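# Roll up the camp table's slatted top

## Task

Starting at the free far end of the camp table's slatted top, roll it toward you, bending it at each joint between neighbouring slats, so it forms a closed roll; stop when just the three closest slats are still lying flat, with the closest one still caught beneath its two buttons, and make sure the kettle and the mug remain upright.

## Robot and tools

Robot: two arms. left_arm carries a five-finger left hand, right_arm a right hand. Base positions in the scene frame: left_arm (-0.021, +0.267, +0.002) m, right_arm (-0.037, -0.377, 0) m, both nearly unrotated. A floor post stands behind the arms.

Frames: the scene frame has its origin at table-top height midway between the nominal bases, +x out over the table, +z up, left_arm on the +y side. Reported end_effector_position (m) and end_effector_quat_wxyz are in each arm's own base frame. Commanded offsets run along the axes of that arm's current Hand target. Hand point axes: +z along the straight fingers, +y out of the palm, +x across the palm; on the right hand +x points away from the thumb, on the left hand toward it. Straight fingertips reach 0.06-0.07 m past the point along +z, finger centre lines sit 0.06 m behind it along -y. A wrist bracket on the little-finger side can strike things.

Row layout (shared by execute_actions and move): one row is 28 numbers, each in [-1, 1], covering both arms even if one is idle: left dx, dy, dz, rx, ry, rz; left thumb_turn, thumb_bend, index, middle, ring, little, force_limit, speed; then the same 14 for the right arm. The six pose numbers are an offset, not a pose: measured from that arm's Hand target at the start of the action (or move), along its own axes; 1.0 = 0.6 m or 180 degrees; rx, ry, rz form one rotation vector. All zeros asks nothing new of that arm. Repeating an offset in a later call moves it further. Hand motor numbers are absolute targets: -1 open (thumb beside palm / straight), +1 closed (thumb in front of palm / curled). force_limit maps -1 to about 0 N and +1 to 10 N at the fingertip (15 N for the two thumb motors). speed rises from nearly 0 at -1 to full at +0.48 and stays full above. There is no 'no change' value: resend the last eight hand numbers actually sent; if none yet, send hand_measured plus hand_force_limit and hand_speed. For a gentle grip close at speed -0.94 or lower. The hand grips objects about 0.035-0.065 m thick, handles down to 0.025 m, and pinches light items up to 0.08 m between thumb tip and index pad.

Tools:
- execute_actions(actions, cameras): actions is a list of actions; each action is a table of up to 15 rows, one per 1/30 s step; a short table repeats its last row up to step 15. Every row in an action is counted from that action's start pose. Images return only when actions is empty or cameras names them.
- move(target, speed, blend, blocking, cameras): target is one row or a list of up to 15 rows; every target is an offset from the same starting Hand targets, not the previous target. speed in m/s, 0.002 to 4.3, default 0.25 (turns up to twice that in rad/s), one value or one per leg. blend in m for rounding corners; 0 stops at each target. Paths are straight, end together, are capped at 10 s, and do not avoid obstacles or the other arm. Hand numbers of the first target go out at the start; later ones on arrival when everything is still. blocking=false returns after about 0.5 s while the move continues.
- wait(seconds): 0 to 3600; sends nothing new; a running move goes on.
- stop(cameras): brakes the running move.
- zoom_image(camera, region): region [x0, y0, x1, y1] in pixels of that camera's latest image, at most 504 by 504.
- show_instructions(): shows the reference images.
- finished_scene(scene): ends the scene (scene 1, optional); irreversible.
Cameras: cam_head_left, cam_head_right, cam_high, cam_low, cam_left_wrist, cam_right_wrist, each 896x504.

Results: Hand target is the last commanded pose after clipping, and next offsets count from it. Also end_effector position/quat, joint positions, velocities (may be summarised as within noise), torques (raw drive output with offsets; numbers 3 and 4 wrap at ±28 N m), hand_measured, hand_stopped_by (moving, target, force, stalled, fault), hand_load_n (positive = finger pushed open; a lost grip shows as load near 0), hand_force_limit, hand_speed. A move adds a 'move:' line: done, off_target, moving, held or fault, plus limits=paced (pose clipped) or limits=held (steps withheld). MOTOR HOT and OVER-TEMPERATURE FAULT lines warn of heating; at 100 °C the arm goes limp for 30-60 s.

Behaviour to expect: hands often rest 1-3 cm (up to 5 cm) short, usually low, without any contact; a fresh execute_actions call, even with zero offsets, re-requests the target, otherwise send the remaining gap as an offset. Orientation commands are clipped to 40 degrees from the measured one per step. A blocked arm keeps pressing until you command it back past its hand point. Near the base, small motions can swing the elbow. Loose objects may occasionally be nudged by the scene.

Avoid: any contact between the two arms or hands (even moderate can end the scene), closing a hand on the other hand, knocking the kettle or mug over or out of the work area, dropping or releasing moving parts, hard or fast hits on fixed or heavy items, overloading fingers, and long stretched holds that heat motors.

Each tool is called after "Call:" by a JSON object that holds its "method" and its "body", one argument or row to a line.

Reference images:

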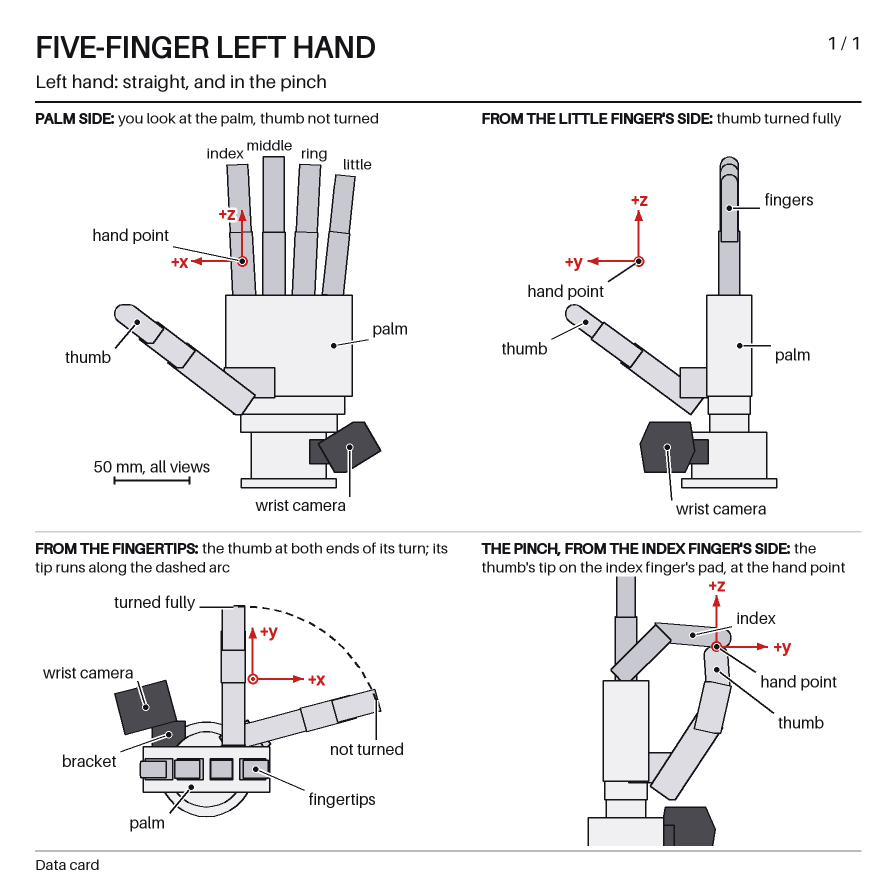

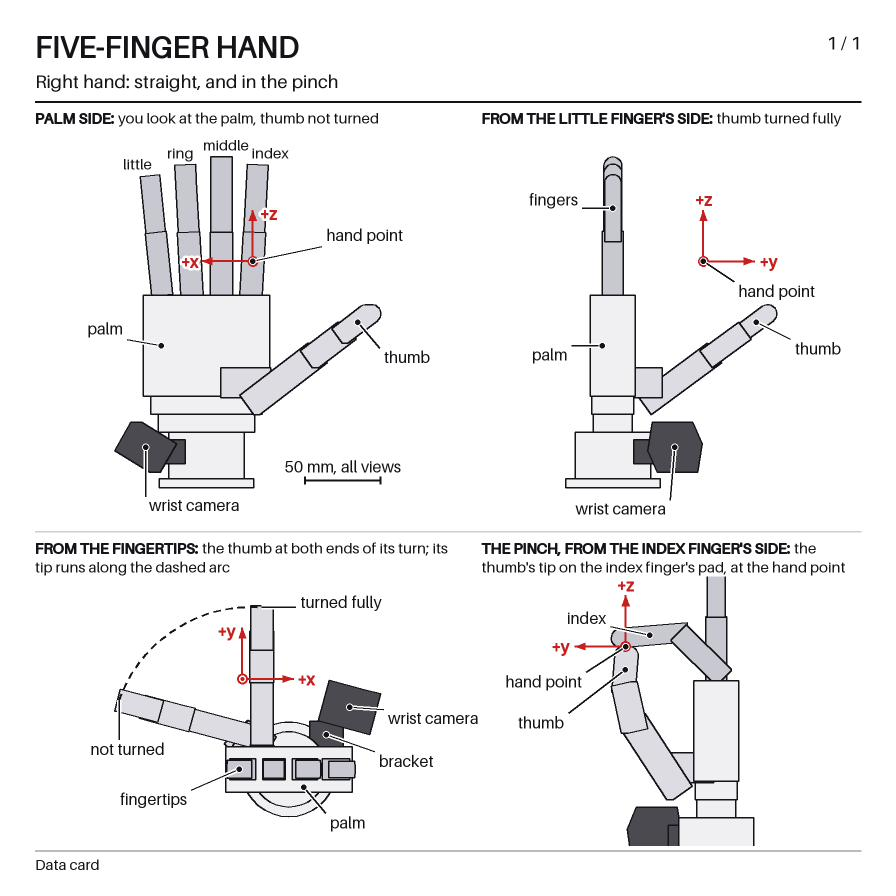

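## Session

Call:
{"method": "execute_actions", "body": {
  "actions": []
}}

Scene clock: 0.00 s.
left_arm: end_effector_position=(+0.4240, +0.2465, +0.1585) hand_measured=(-1.000, -1.000, -1.000, -1.000, -1.000, -1.000) hand_load_n=(+0.0, +0.0, +0.0, -0.5, +0.0, +0.0) hand_stopped_by=(target, target, target, target, target, target) hand_force_limit=0.00 hand_speed=-0.80 end_effector_quat_wxyz=(+0.093, -0.215, +0.946, +0.226) | right_arm: end_effector_position=(+0.3991, +0.2044, +0.2373) hand_measured=(-1.000, -1.000, -1.000, -1.000, -1.000, -1.000) hand_load_n=(+0.0, +0.0, +0.0, +0.0, +0.0, +0.0) hand_stopped_by=(target, target, target, target, target, target) hand_force_limit=0.00 hand_speed=-0.80 end_effector_quat_wxyz=(-0.407, +0.672, -0.063, +0.616)
Joint positions: left_arm=[0.252 1.598 1.278 -1.037 -0.447 1.424] | right_arm=[0.572 0.933 0.382 0.64 0.081 -0.901]
Joint velocities: within noise
Joint torques (N m): no reading
Heat: left arm: hottest waist 29 °C; right arm: hottest elbow 28 °C.
Hand target: left_arm +0.4319, +0.2486, +0.1712; +0.109, -0.219, +0.943, +0.226 | right_arm +0.4045, +0.2079, +0.2565; -0.414, +0.659, -0.063, +0.625

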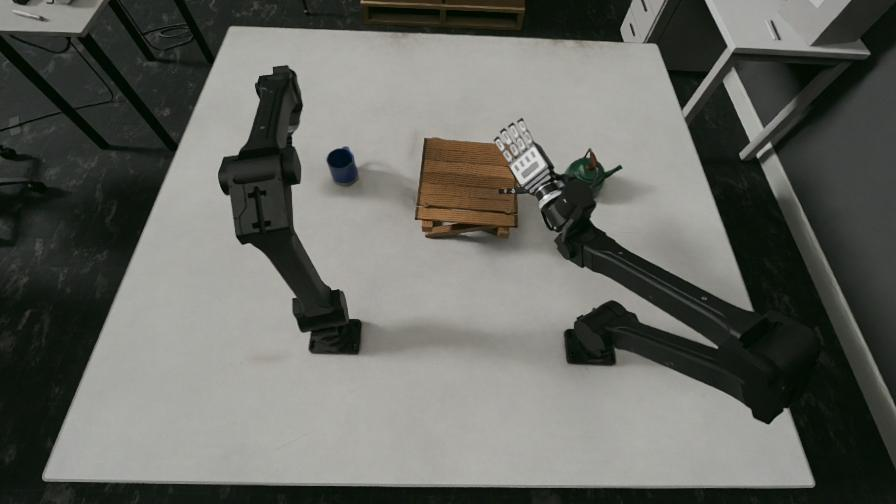

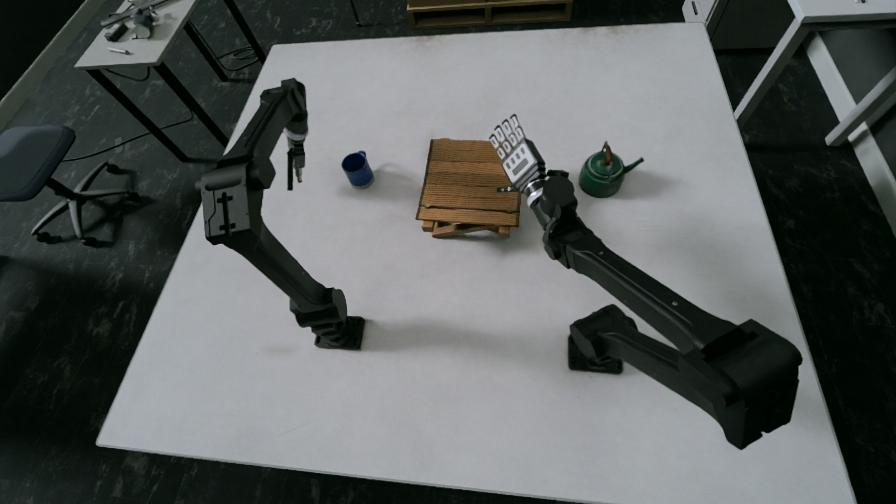

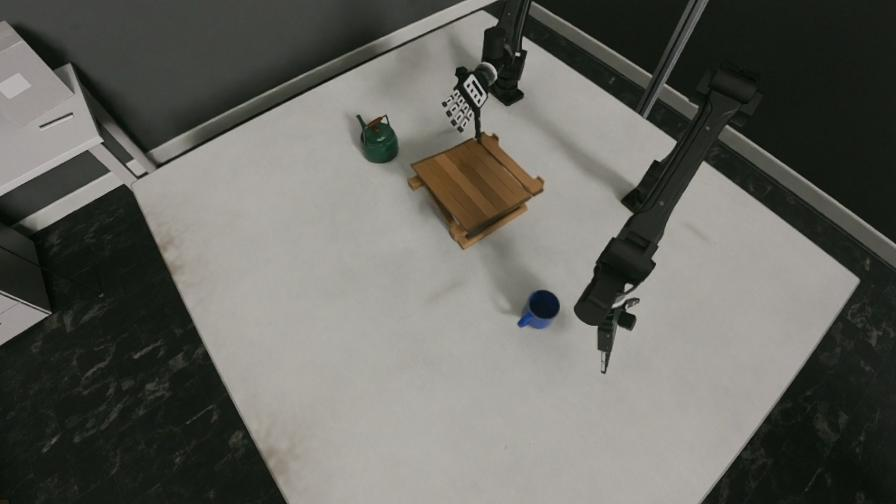

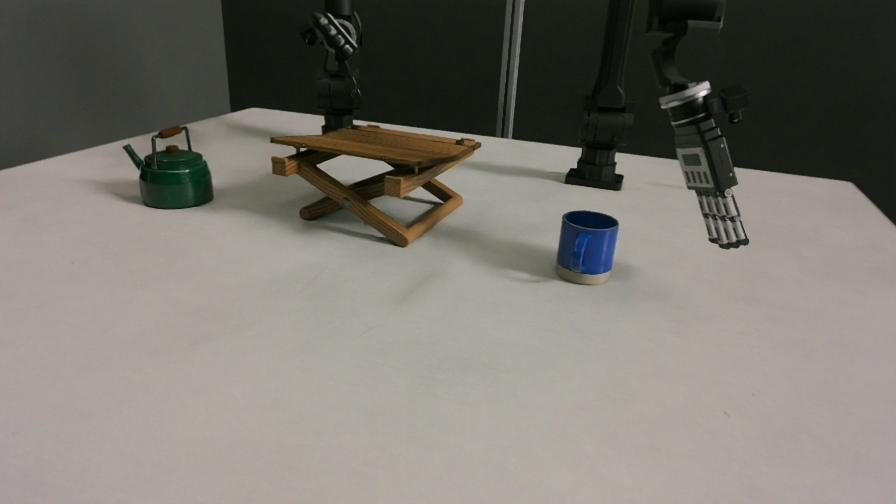

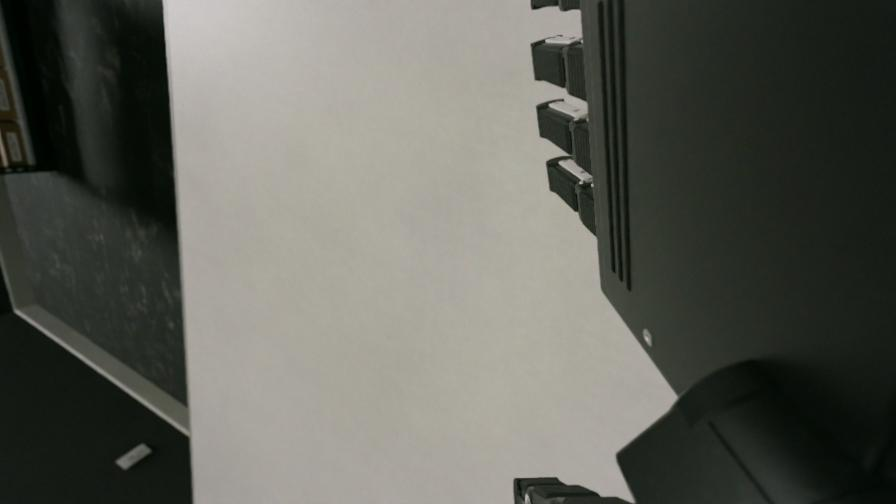

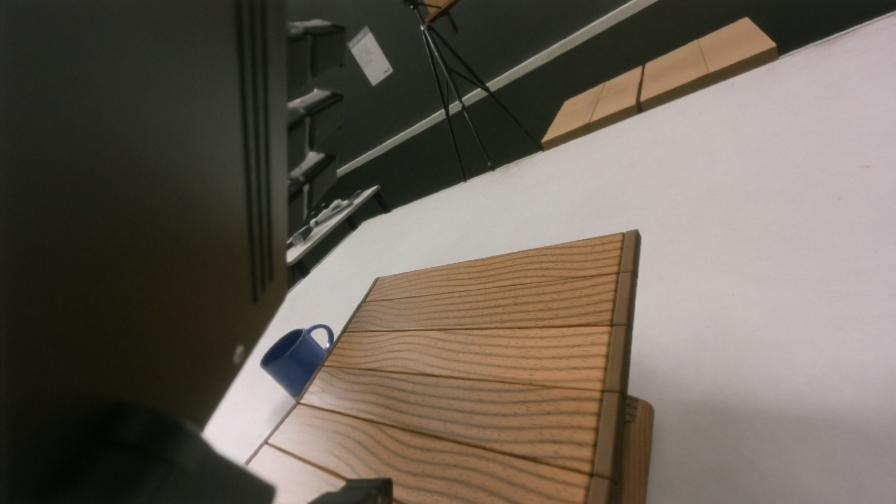

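Call:
{"method": "zoom_image", "body": {
  "camera": "cam_head_left",
  "region": [380, 100, 660, 260]
}}

Call:
{"method": "zoom_image", "body": {
  "camera": "cam_head_right",
  "region": [380, 100, 660, 260]
}}

Call:
{"method": "zoom_image", "body": {
  "camera": "cam_high",
  "region": [380, 100, 600, 260]
}}

Call:
{"method": "zoom_image", "body": {
  "camera": "cam_low",
  "region": [240, 80, 520, 260]
}}

Scaled by 1.800 from the camera's image (finer frame: 1280x720).

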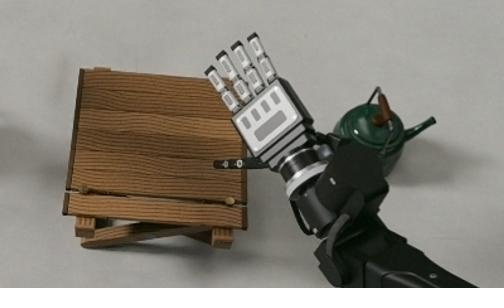

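Scaled by 1.800 from the camera's image (finer frame: 1280x720).

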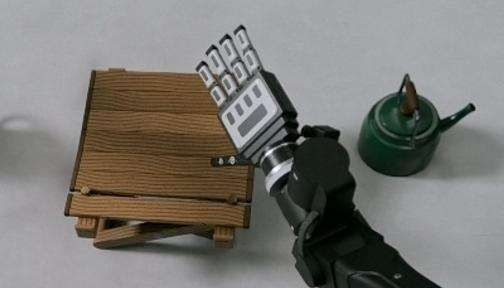

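Scaled by 2.291 from the camera's image (finer frame: 1280x720).

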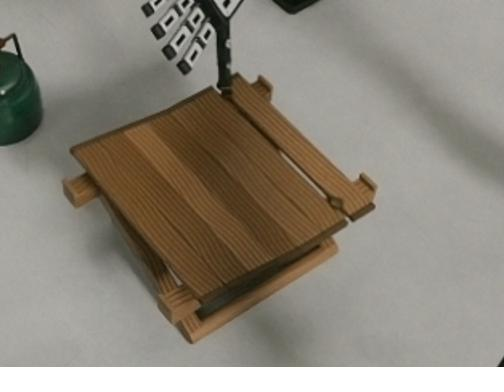

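Scaled by 1.800 from the camera's image (finer frame: 1280x720).

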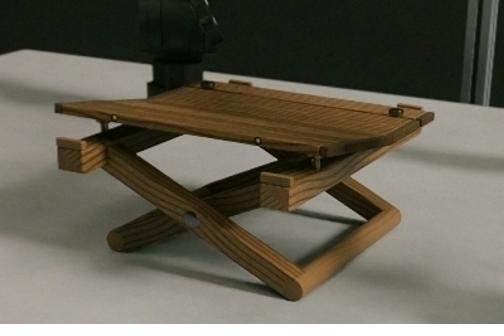

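Call:
{"method": "zoom_image", "body": {
  "camera": "cam_right_wrist",
  "region": [240, 200, 700, 504]
}}

Scaled by 1.096 from the camera's image (finer frame: 1280x720).

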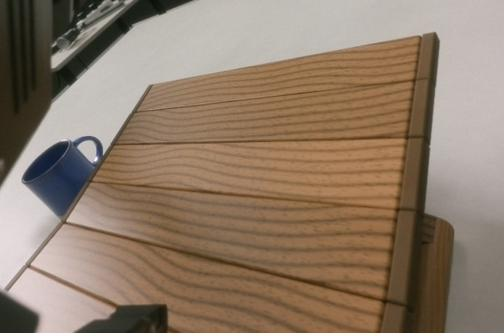

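Call:
{"method": "move", "body": {
  "target": [0,0,0,0,0,0,-1,-1,-1,-1,-1,-1,0,-0.8, 0.195,-0.119,-0.28,0,0,0,-1,-1,-1,-1,-1,-1,0,-0.8],
  "cameras": ["all"]
}}

Scene clock: 6.93 s.
left_arm: end_effector_position=(+0.4240, +0.2465, +0.1585) hand_measured=(-1.000, -1.000, -1.000, -1.000, -1.000, -1.000) hand_load_n=(+0.0, +0.0, +0.0, +0.0, +0.0, +0.0) hand_stopped_by=(target, target, target, target, target, target) hand_force_limit=0.00 hand_speed=-0.80 end_effector_quat_wxyz=(+0.093, -0.215, +0.946, +0.226) | right_arm: end_effector_position=(+0.2557, +0.1127, +0.3369) hand_measured=(-1.000, -1.000, -1.000, -1.000, -1.000, -1.000) hand_load_n=(+0.0, +0.0, +0.0, +0.0, +0.0, +0.0) hand_stopped_by=(target, target, target, target, target, target) hand_force_limit=0.00 hand_speed=-0.80 end_effector_quat_wxyz=(-0.406, +0.679, -0.058, +0.609)
Joint positions: left_arm=[0.252 1.598 1.278 -1.037 -0.447 1.424] | right_arm=[0.551 0.102 0.484 -0.31 0.049 -0.901]
Joint torques (N m): left_arm=[-0.91 -12.28 9.25 0.64 -0.29 0] | right_arm=[-2.49 3.08 13.89 0.79 -0.15 0.08]
Heat: left arm: hottest waist 29 °C; right arm: hottest elbow 30 °C.
Hand target: left_arm +0.4319, +0.2486, +0.1712; +0.109, -0.219, +0.943, +0.226 | right_arm +0.2510, +0.1056, +0.3704; -0.414, +0.659, -0.062, +0.625
Off the commanded pose: left_arm 0.015 m, 2 deg | right_arm 0.035 m, 3 deg.
move: off_target (right_arm)

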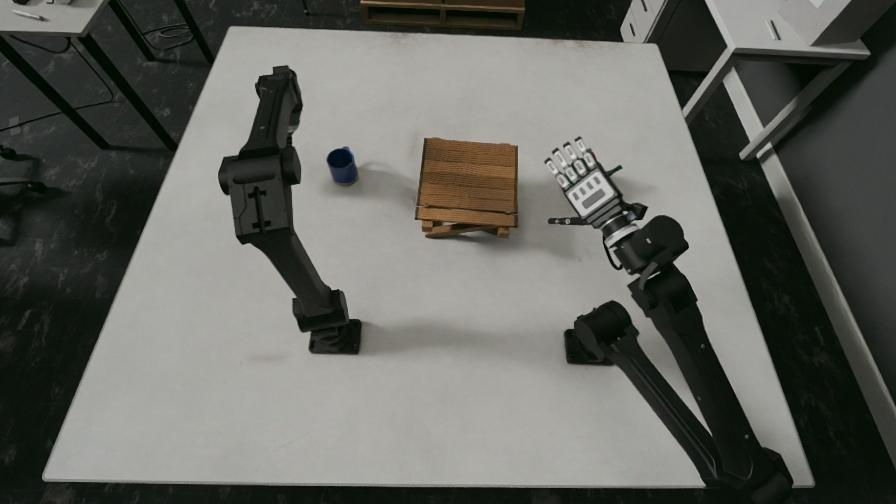

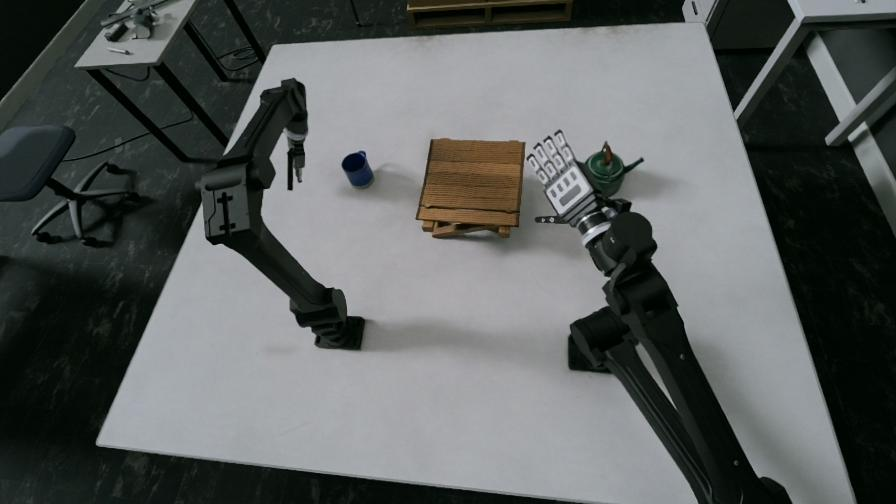

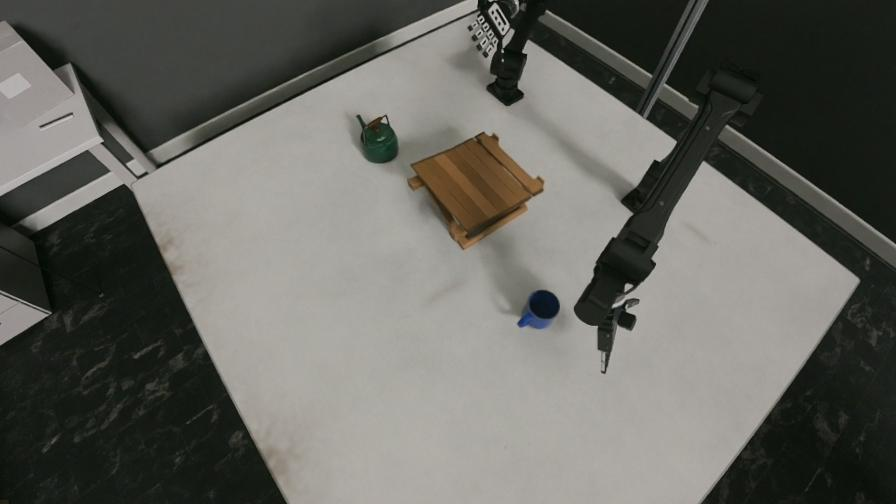

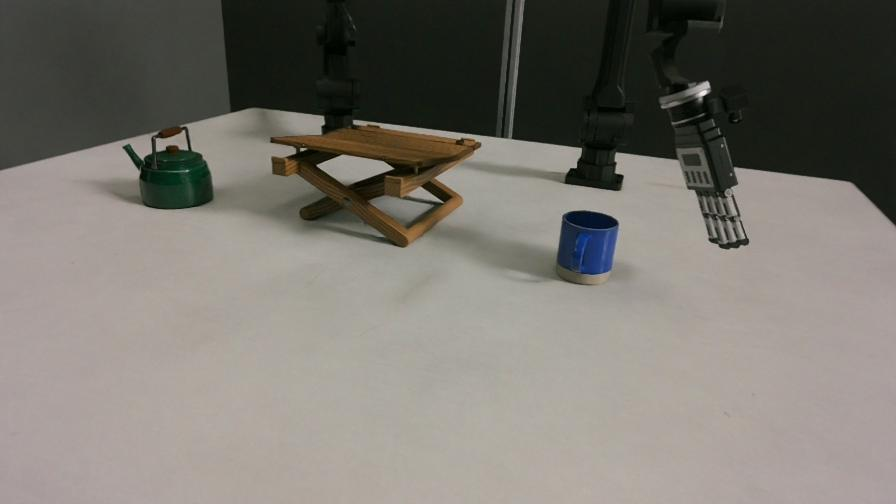

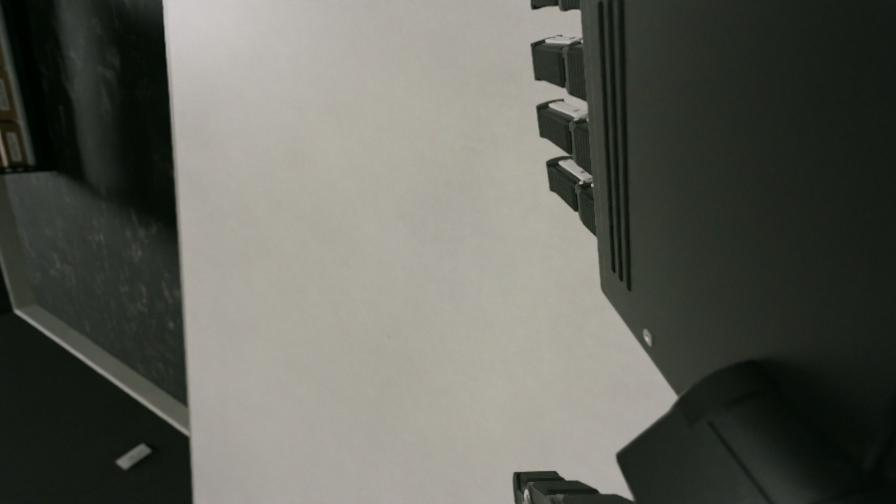

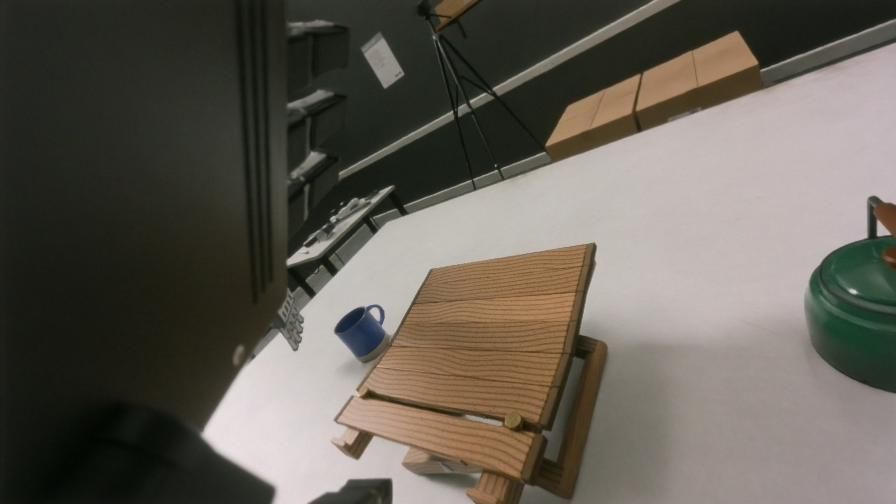

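Call:
{"method": "zoom_image", "body": {
  "camera": "cam_right_wrist",
  "region": [310, 220, 640, 504]
}}

Call:
{"method": "zoom_image", "body": {
  "camera": "cam_low",
  "region": [260, 110, 500, 255]
}}

Call:
{"method": "zoom_image", "body": {
  "camera": "cam_high",
  "region": [400, 120, 560, 255]
}}

Call:
{"method": "zoom_image", "body": {
  "camera": "cam_head_left",
  "region": [405, 125, 535, 245]
}}

Scaled by 1.527 from the camera's image (finer frame: 1280x720).

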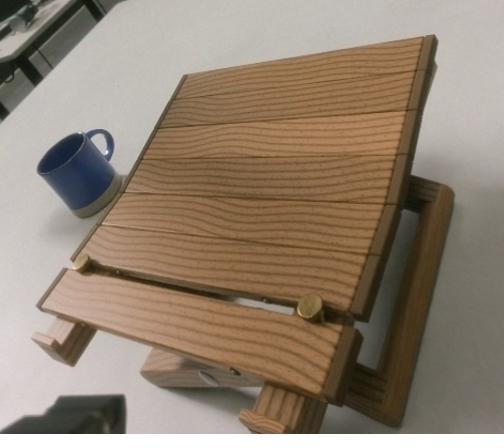

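Scaled by 2.100 from the camera's image (finer frame: 1280x720).

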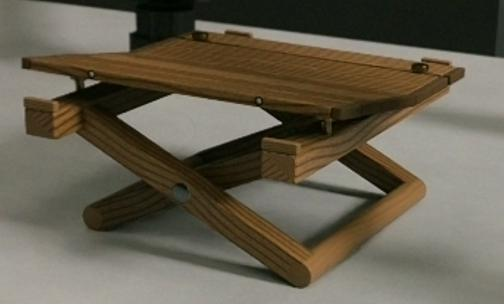

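Scaled by 3.150 from the camera's image (finer frame: 1280x720).

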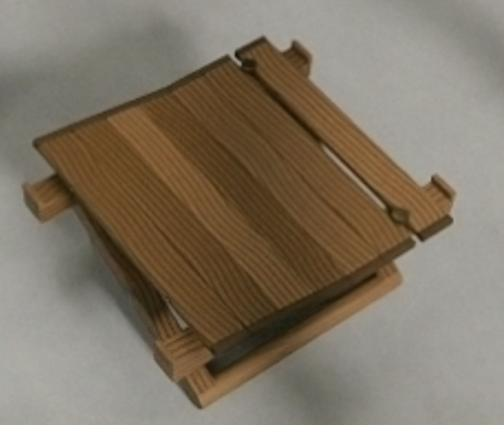

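Scaled by 3.877 from the camera's image (finer frame: 1280x720).

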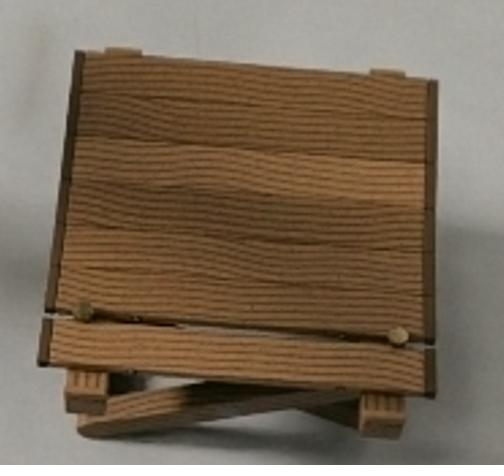

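Call:
{"method": "move", "body": {
  "target": [
    [0,0,0,0,0,0,-1,-1,-1,-1,-1,-1,0,-0.8, -0.0065,-0.067,0.376,-0.569,-0.0987,0.3366,-1,-1,-1,-1,-1,-1,0,-0.8],
    [0,0,0,0,0,0,-1,-1,-1,-1,-1,-1,0,-0.8, -0.0875,0.0838,0.6985,-0.569,-0.0987,0.3366,-1,-1,-1,-1,-1,-1,0,-0.8]
  ],
  "cameras": ["all"]
}}

Scene clock: 32.17 s.
left_arm: end_effector_position=(+0.4240, +0.2465, +0.1585) hand_measured=(-1.000, -1.000, -1.000, -1.000, -1.000, -1.000) hand_load_n=(+0.0, +0.0, +0.0, +0.0, +0.0, +0.0) hand_stopped_by=(target, target, target, target, target, target) hand_force_limit=0.00 hand_speed=-0.80 end_effector_quat_wxyz=(+0.093, -0.215, +0.946, +0.226) | right_arm: end_effector_position=(+0.6207, +0.3063, +0.3316) hand_measured=(-1.000, -1.000, -1.000, -1.000, -1.000, -1.000) hand_load_n=(+0.0, +0.0, +0.0, +0.0, +0.0, +0.0) hand_stopped_by=(target, target, target, target, target, target) hand_force_limit=0.00 hand_speed=-0.80 end_effector_quat_wxyz=(+0.191, -0.655, +0.729, -0.048)
Joint positions: left_arm=[0.252 1.598 1.278 -1.037 -0.447 1.424] | right_arm=[0.366 2.162 2.666 -1.682 -0.047 0.482]
Joint torques (N m): left_arm=[-0.97 -12.34 9.26 0.61 -0.29 0] | right_arm=[-2.02 -17.85 12.33 0.16 -0.08 0.13]
Heat: left arm: hottest elbow 29 °C; right arm: hottest elbow 39 °C.
Hand target: left_arm +0.4319, +0.2486, +0.1712; +0.109, -0.219, +0.943, +0.226 | right_arm +0.6286, +0.3003, +0.3508; +0.001, -0.686, +0.727, +0.000
Off the commanded pose: left_arm 0.015 m, 2 deg | right_arm 0.021 m, 23 deg.
joint sent to its limit (right arm) — joint 4 (wrist pitch), lower limit. The joint targets are off in orientation, not in position.
move: off_target (right_arm)

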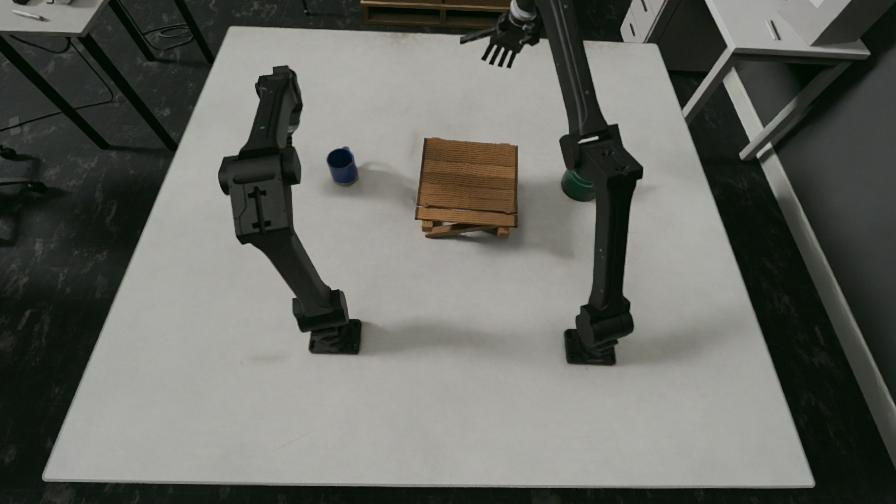

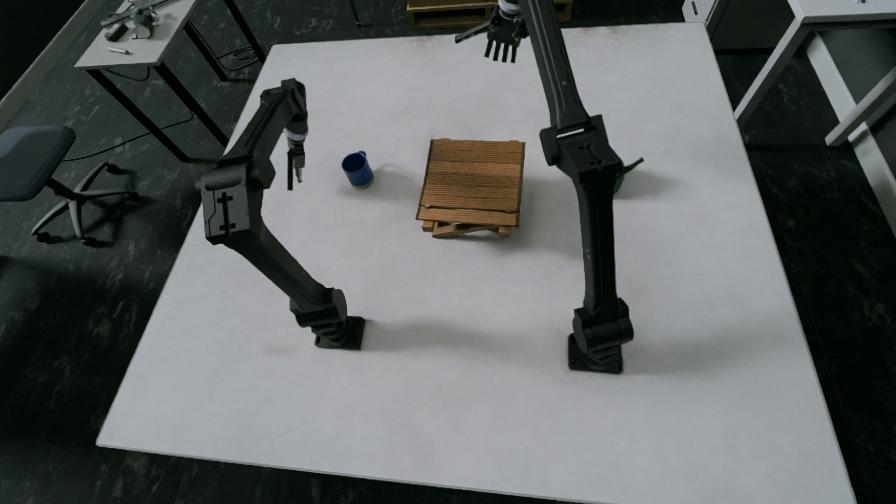

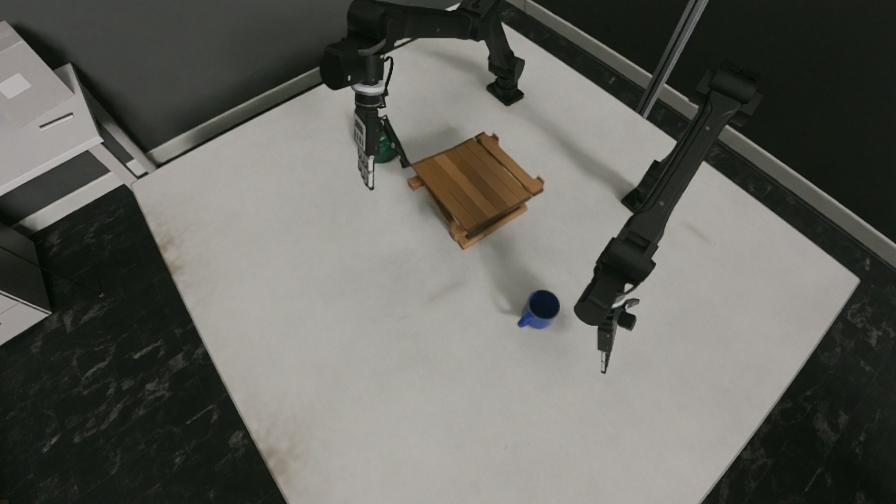

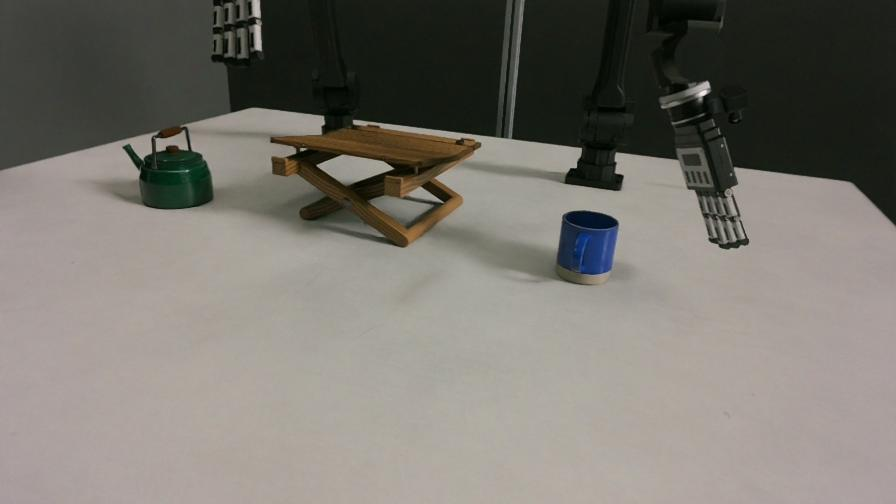

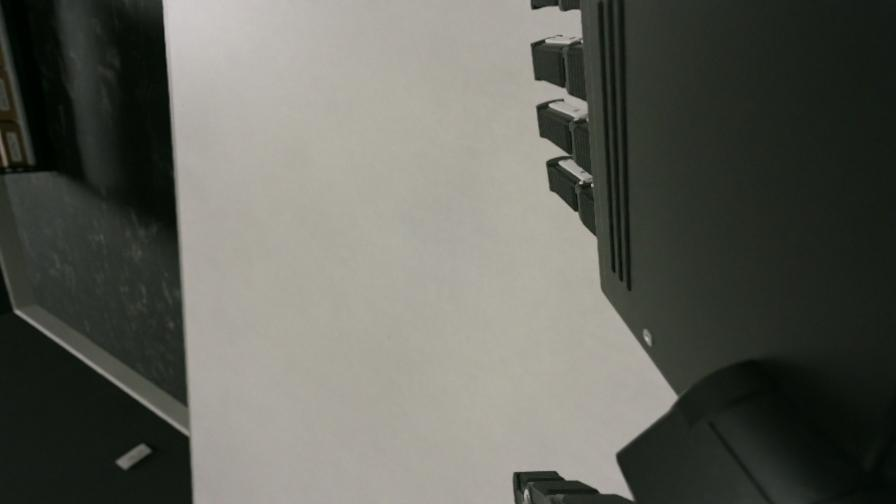

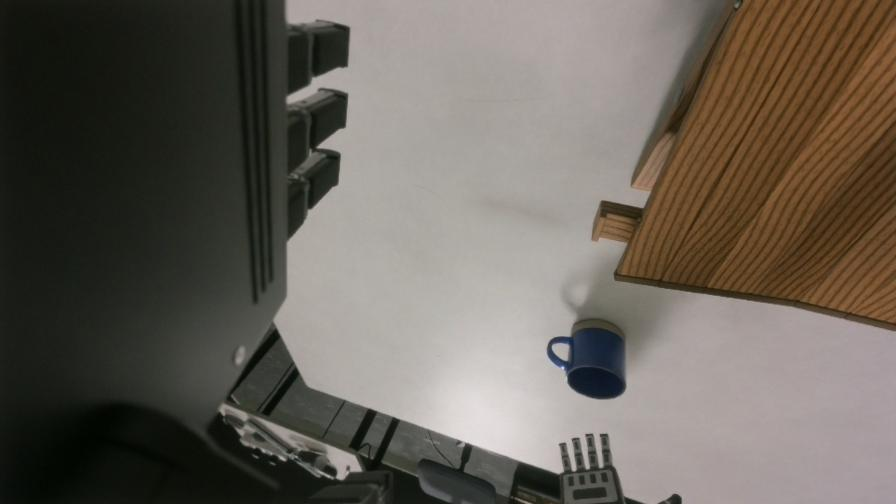

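Call:
{"method": "move", "body": {
  "target": [0,0,0,0,0,0,-1,-1,-1,-1,-1,-1,0,-0.8, -0.056,0.038,0.25,0,0,0,1,-1,0,0,0,0,-0.2,-0.3],
  "cameras": ["all"]
}}

Scene clock: 35.27 s.
left_arm: end_effector_position=(+0.4240, +0.2465, +0.1585) hand_measured=(-1.000, -1.000, -1.000, -1.000, -1.000, -1.000) hand_load_n=(+0.0, +0.0, +0.0, +0.5, +0.0, +0.0) hand_stopped_by=(target, target, target, target, target, target) hand_force_limit=0.00 hand_speed=-0.80 end_effector_quat_wxyz=(+0.093, -0.215, +0.946, +0.226) | right_arm: end_effector_position=(+0.6101, +0.3298, +0.1935) hand_measured=(+1.000, -1.000, +0.000, +0.000, +0.000, +0.000) hand_load_n=(+0.0, +0.0, -0.5, +0.0, +0.0, +0.0) hand_stopped_by=(target, target, target, target, target, target) hand_force_limit=-0.20 hand_speed=-0.30 end_effector_quat_wxyz=(-0.067, +0.678, -0.732, +0.015)
Joint positions: left_arm=[0.252 1.598 1.278 -1.037 -0.447 1.424] | right_arm=[0.412 2.292 2.539 -1.682 -0.015 0.49]
Joint torques (N m): left_arm=[-0.91 -12.34 9.25 0.64 -0.29 -0.01] | right_arm=[-0.5 -20.07 9.32 -0.2 0.02 0.14]
Heat: left arm: hottest elbow 30 °C; right arm: hottest elbow 39 °C.
Hand target: left_arm +0.4319, +0.2486, +0.1712; +0.109, -0.219, +0.943, +0.226 | right_arm +0.6080, +0.3354, +0.2007; -0.001, +0.686, -0.727, +0.000
Off the commanded pose: left_arm 0.015 m, 2 deg | right_arm 0.009 m, 8 deg.
joint sent to its limit (right arm) — joint 4 (wrist pitch), lower limit. The joint targets are off in orientation, not in position.
move: off_target (right_arm)

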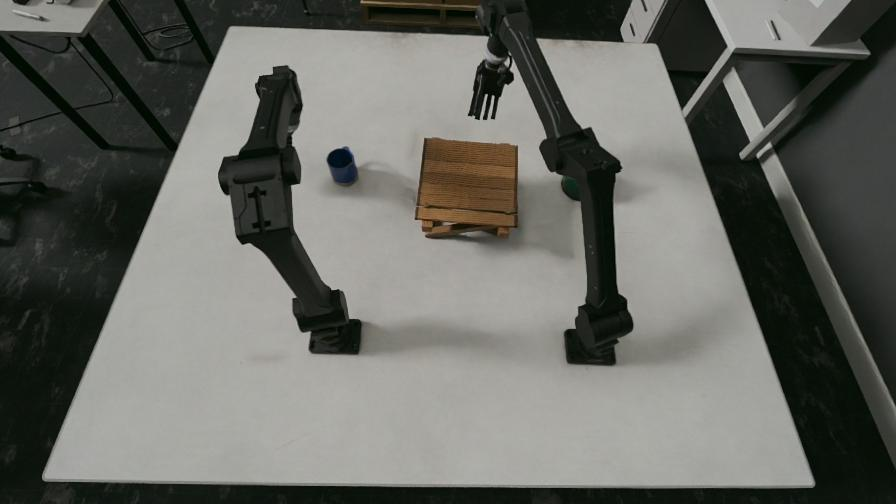

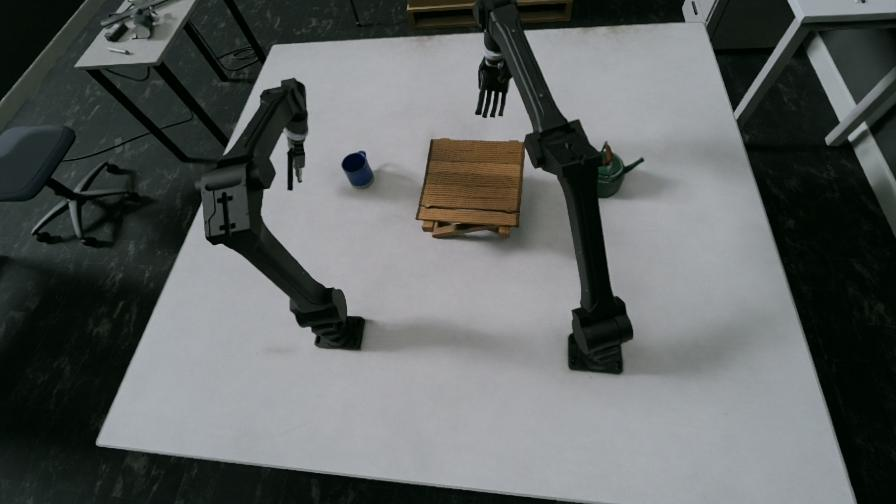

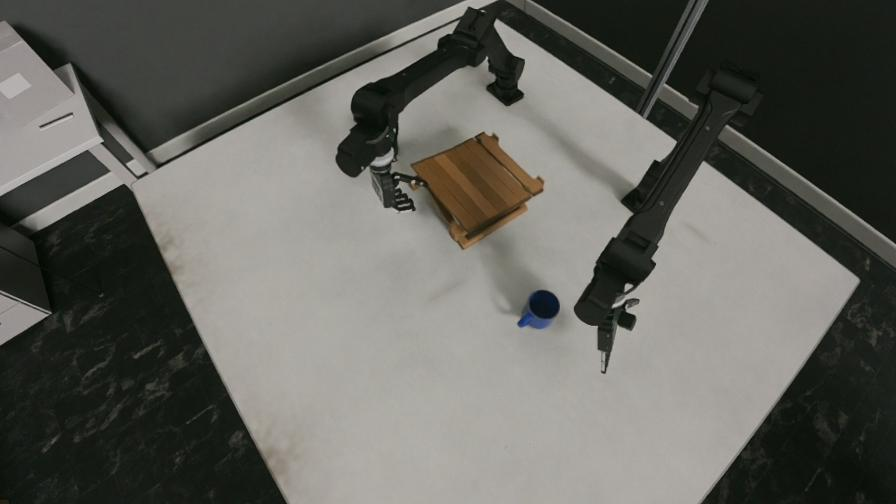

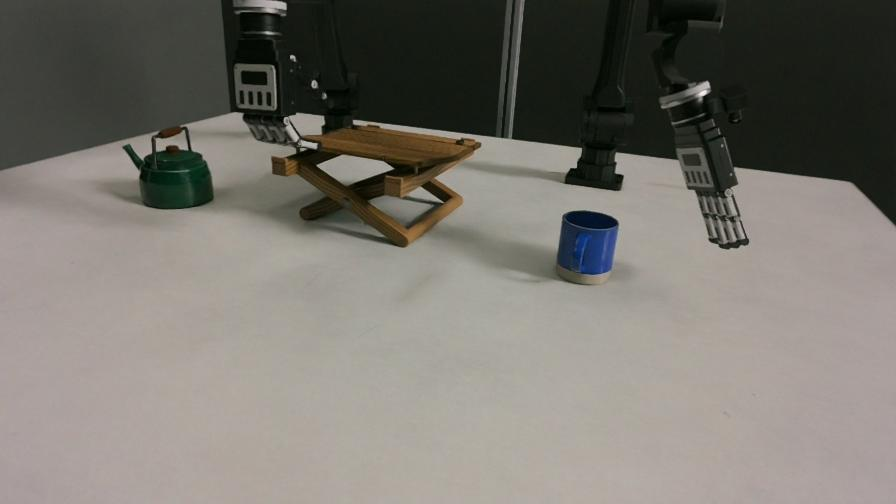

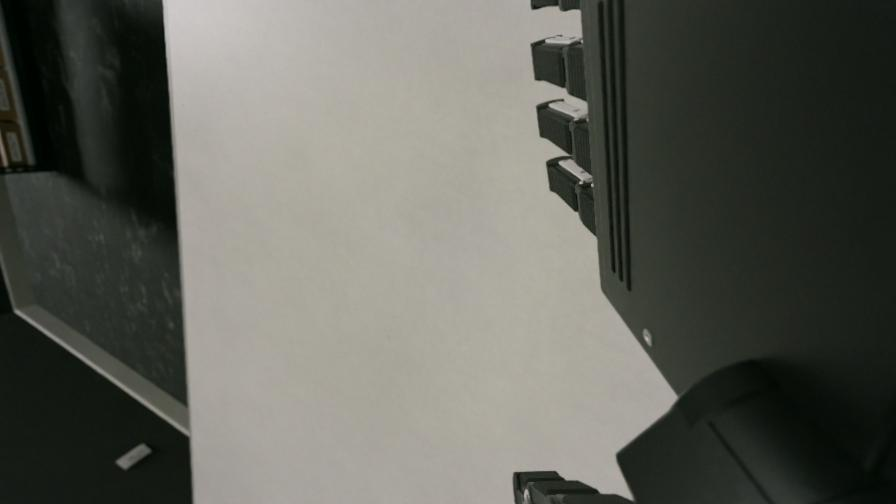

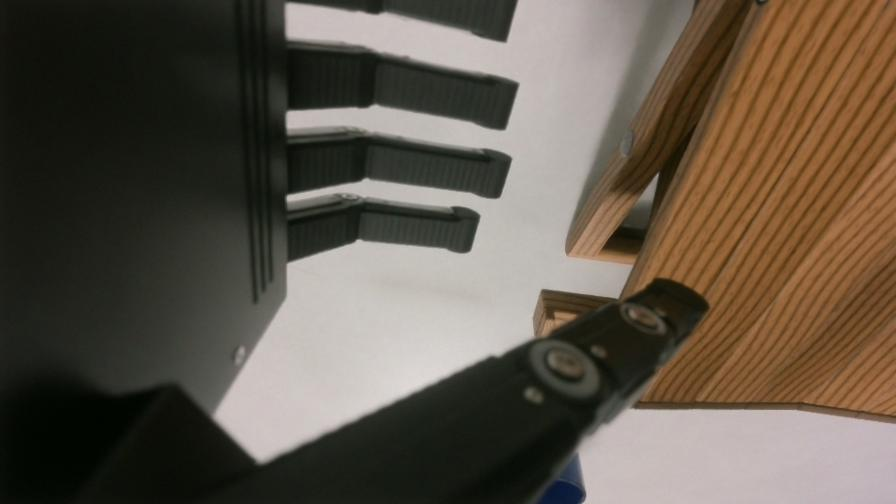

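Call:
{"method": "zoom_image", "body": {
  "camera": "cam_low",
  "region": [220, 40, 420, 200]
}}

Call:
{"method": "zoom_image", "body": {
  "camera": "cam_high",
  "region": [340, 100, 540, 260]
}}

Scaled by 2.520 from the camera's image (finer frame: 1280x720).

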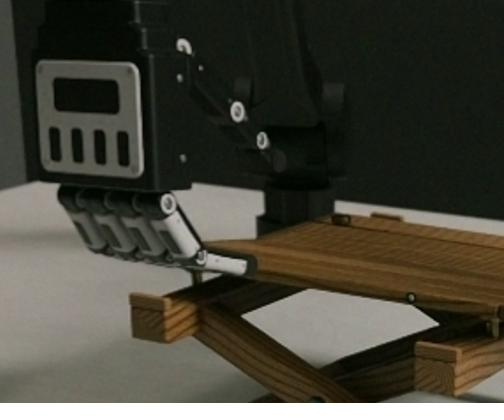

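Scaled by 2.520 from the camera's image (finer frame: 1280x720).

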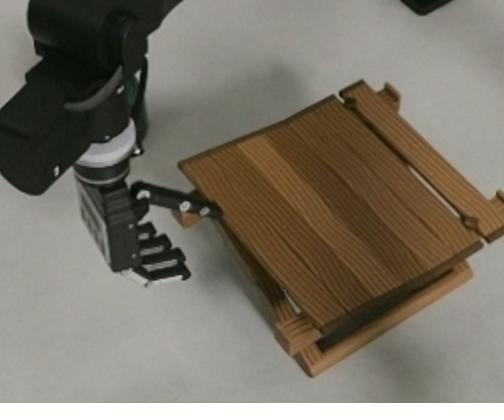

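Call:
{"method": "zoom_image", "body": {
  "camera": "cam_right_wrist",
  "region": [500, 0, 896, 430]
}}

Scaled by 1.172 from the camera's image (finer frame: 1280x720).

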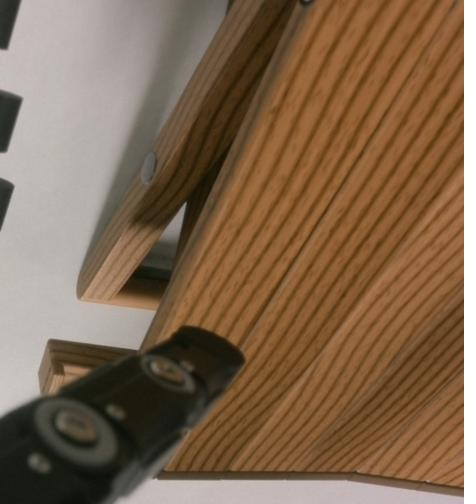

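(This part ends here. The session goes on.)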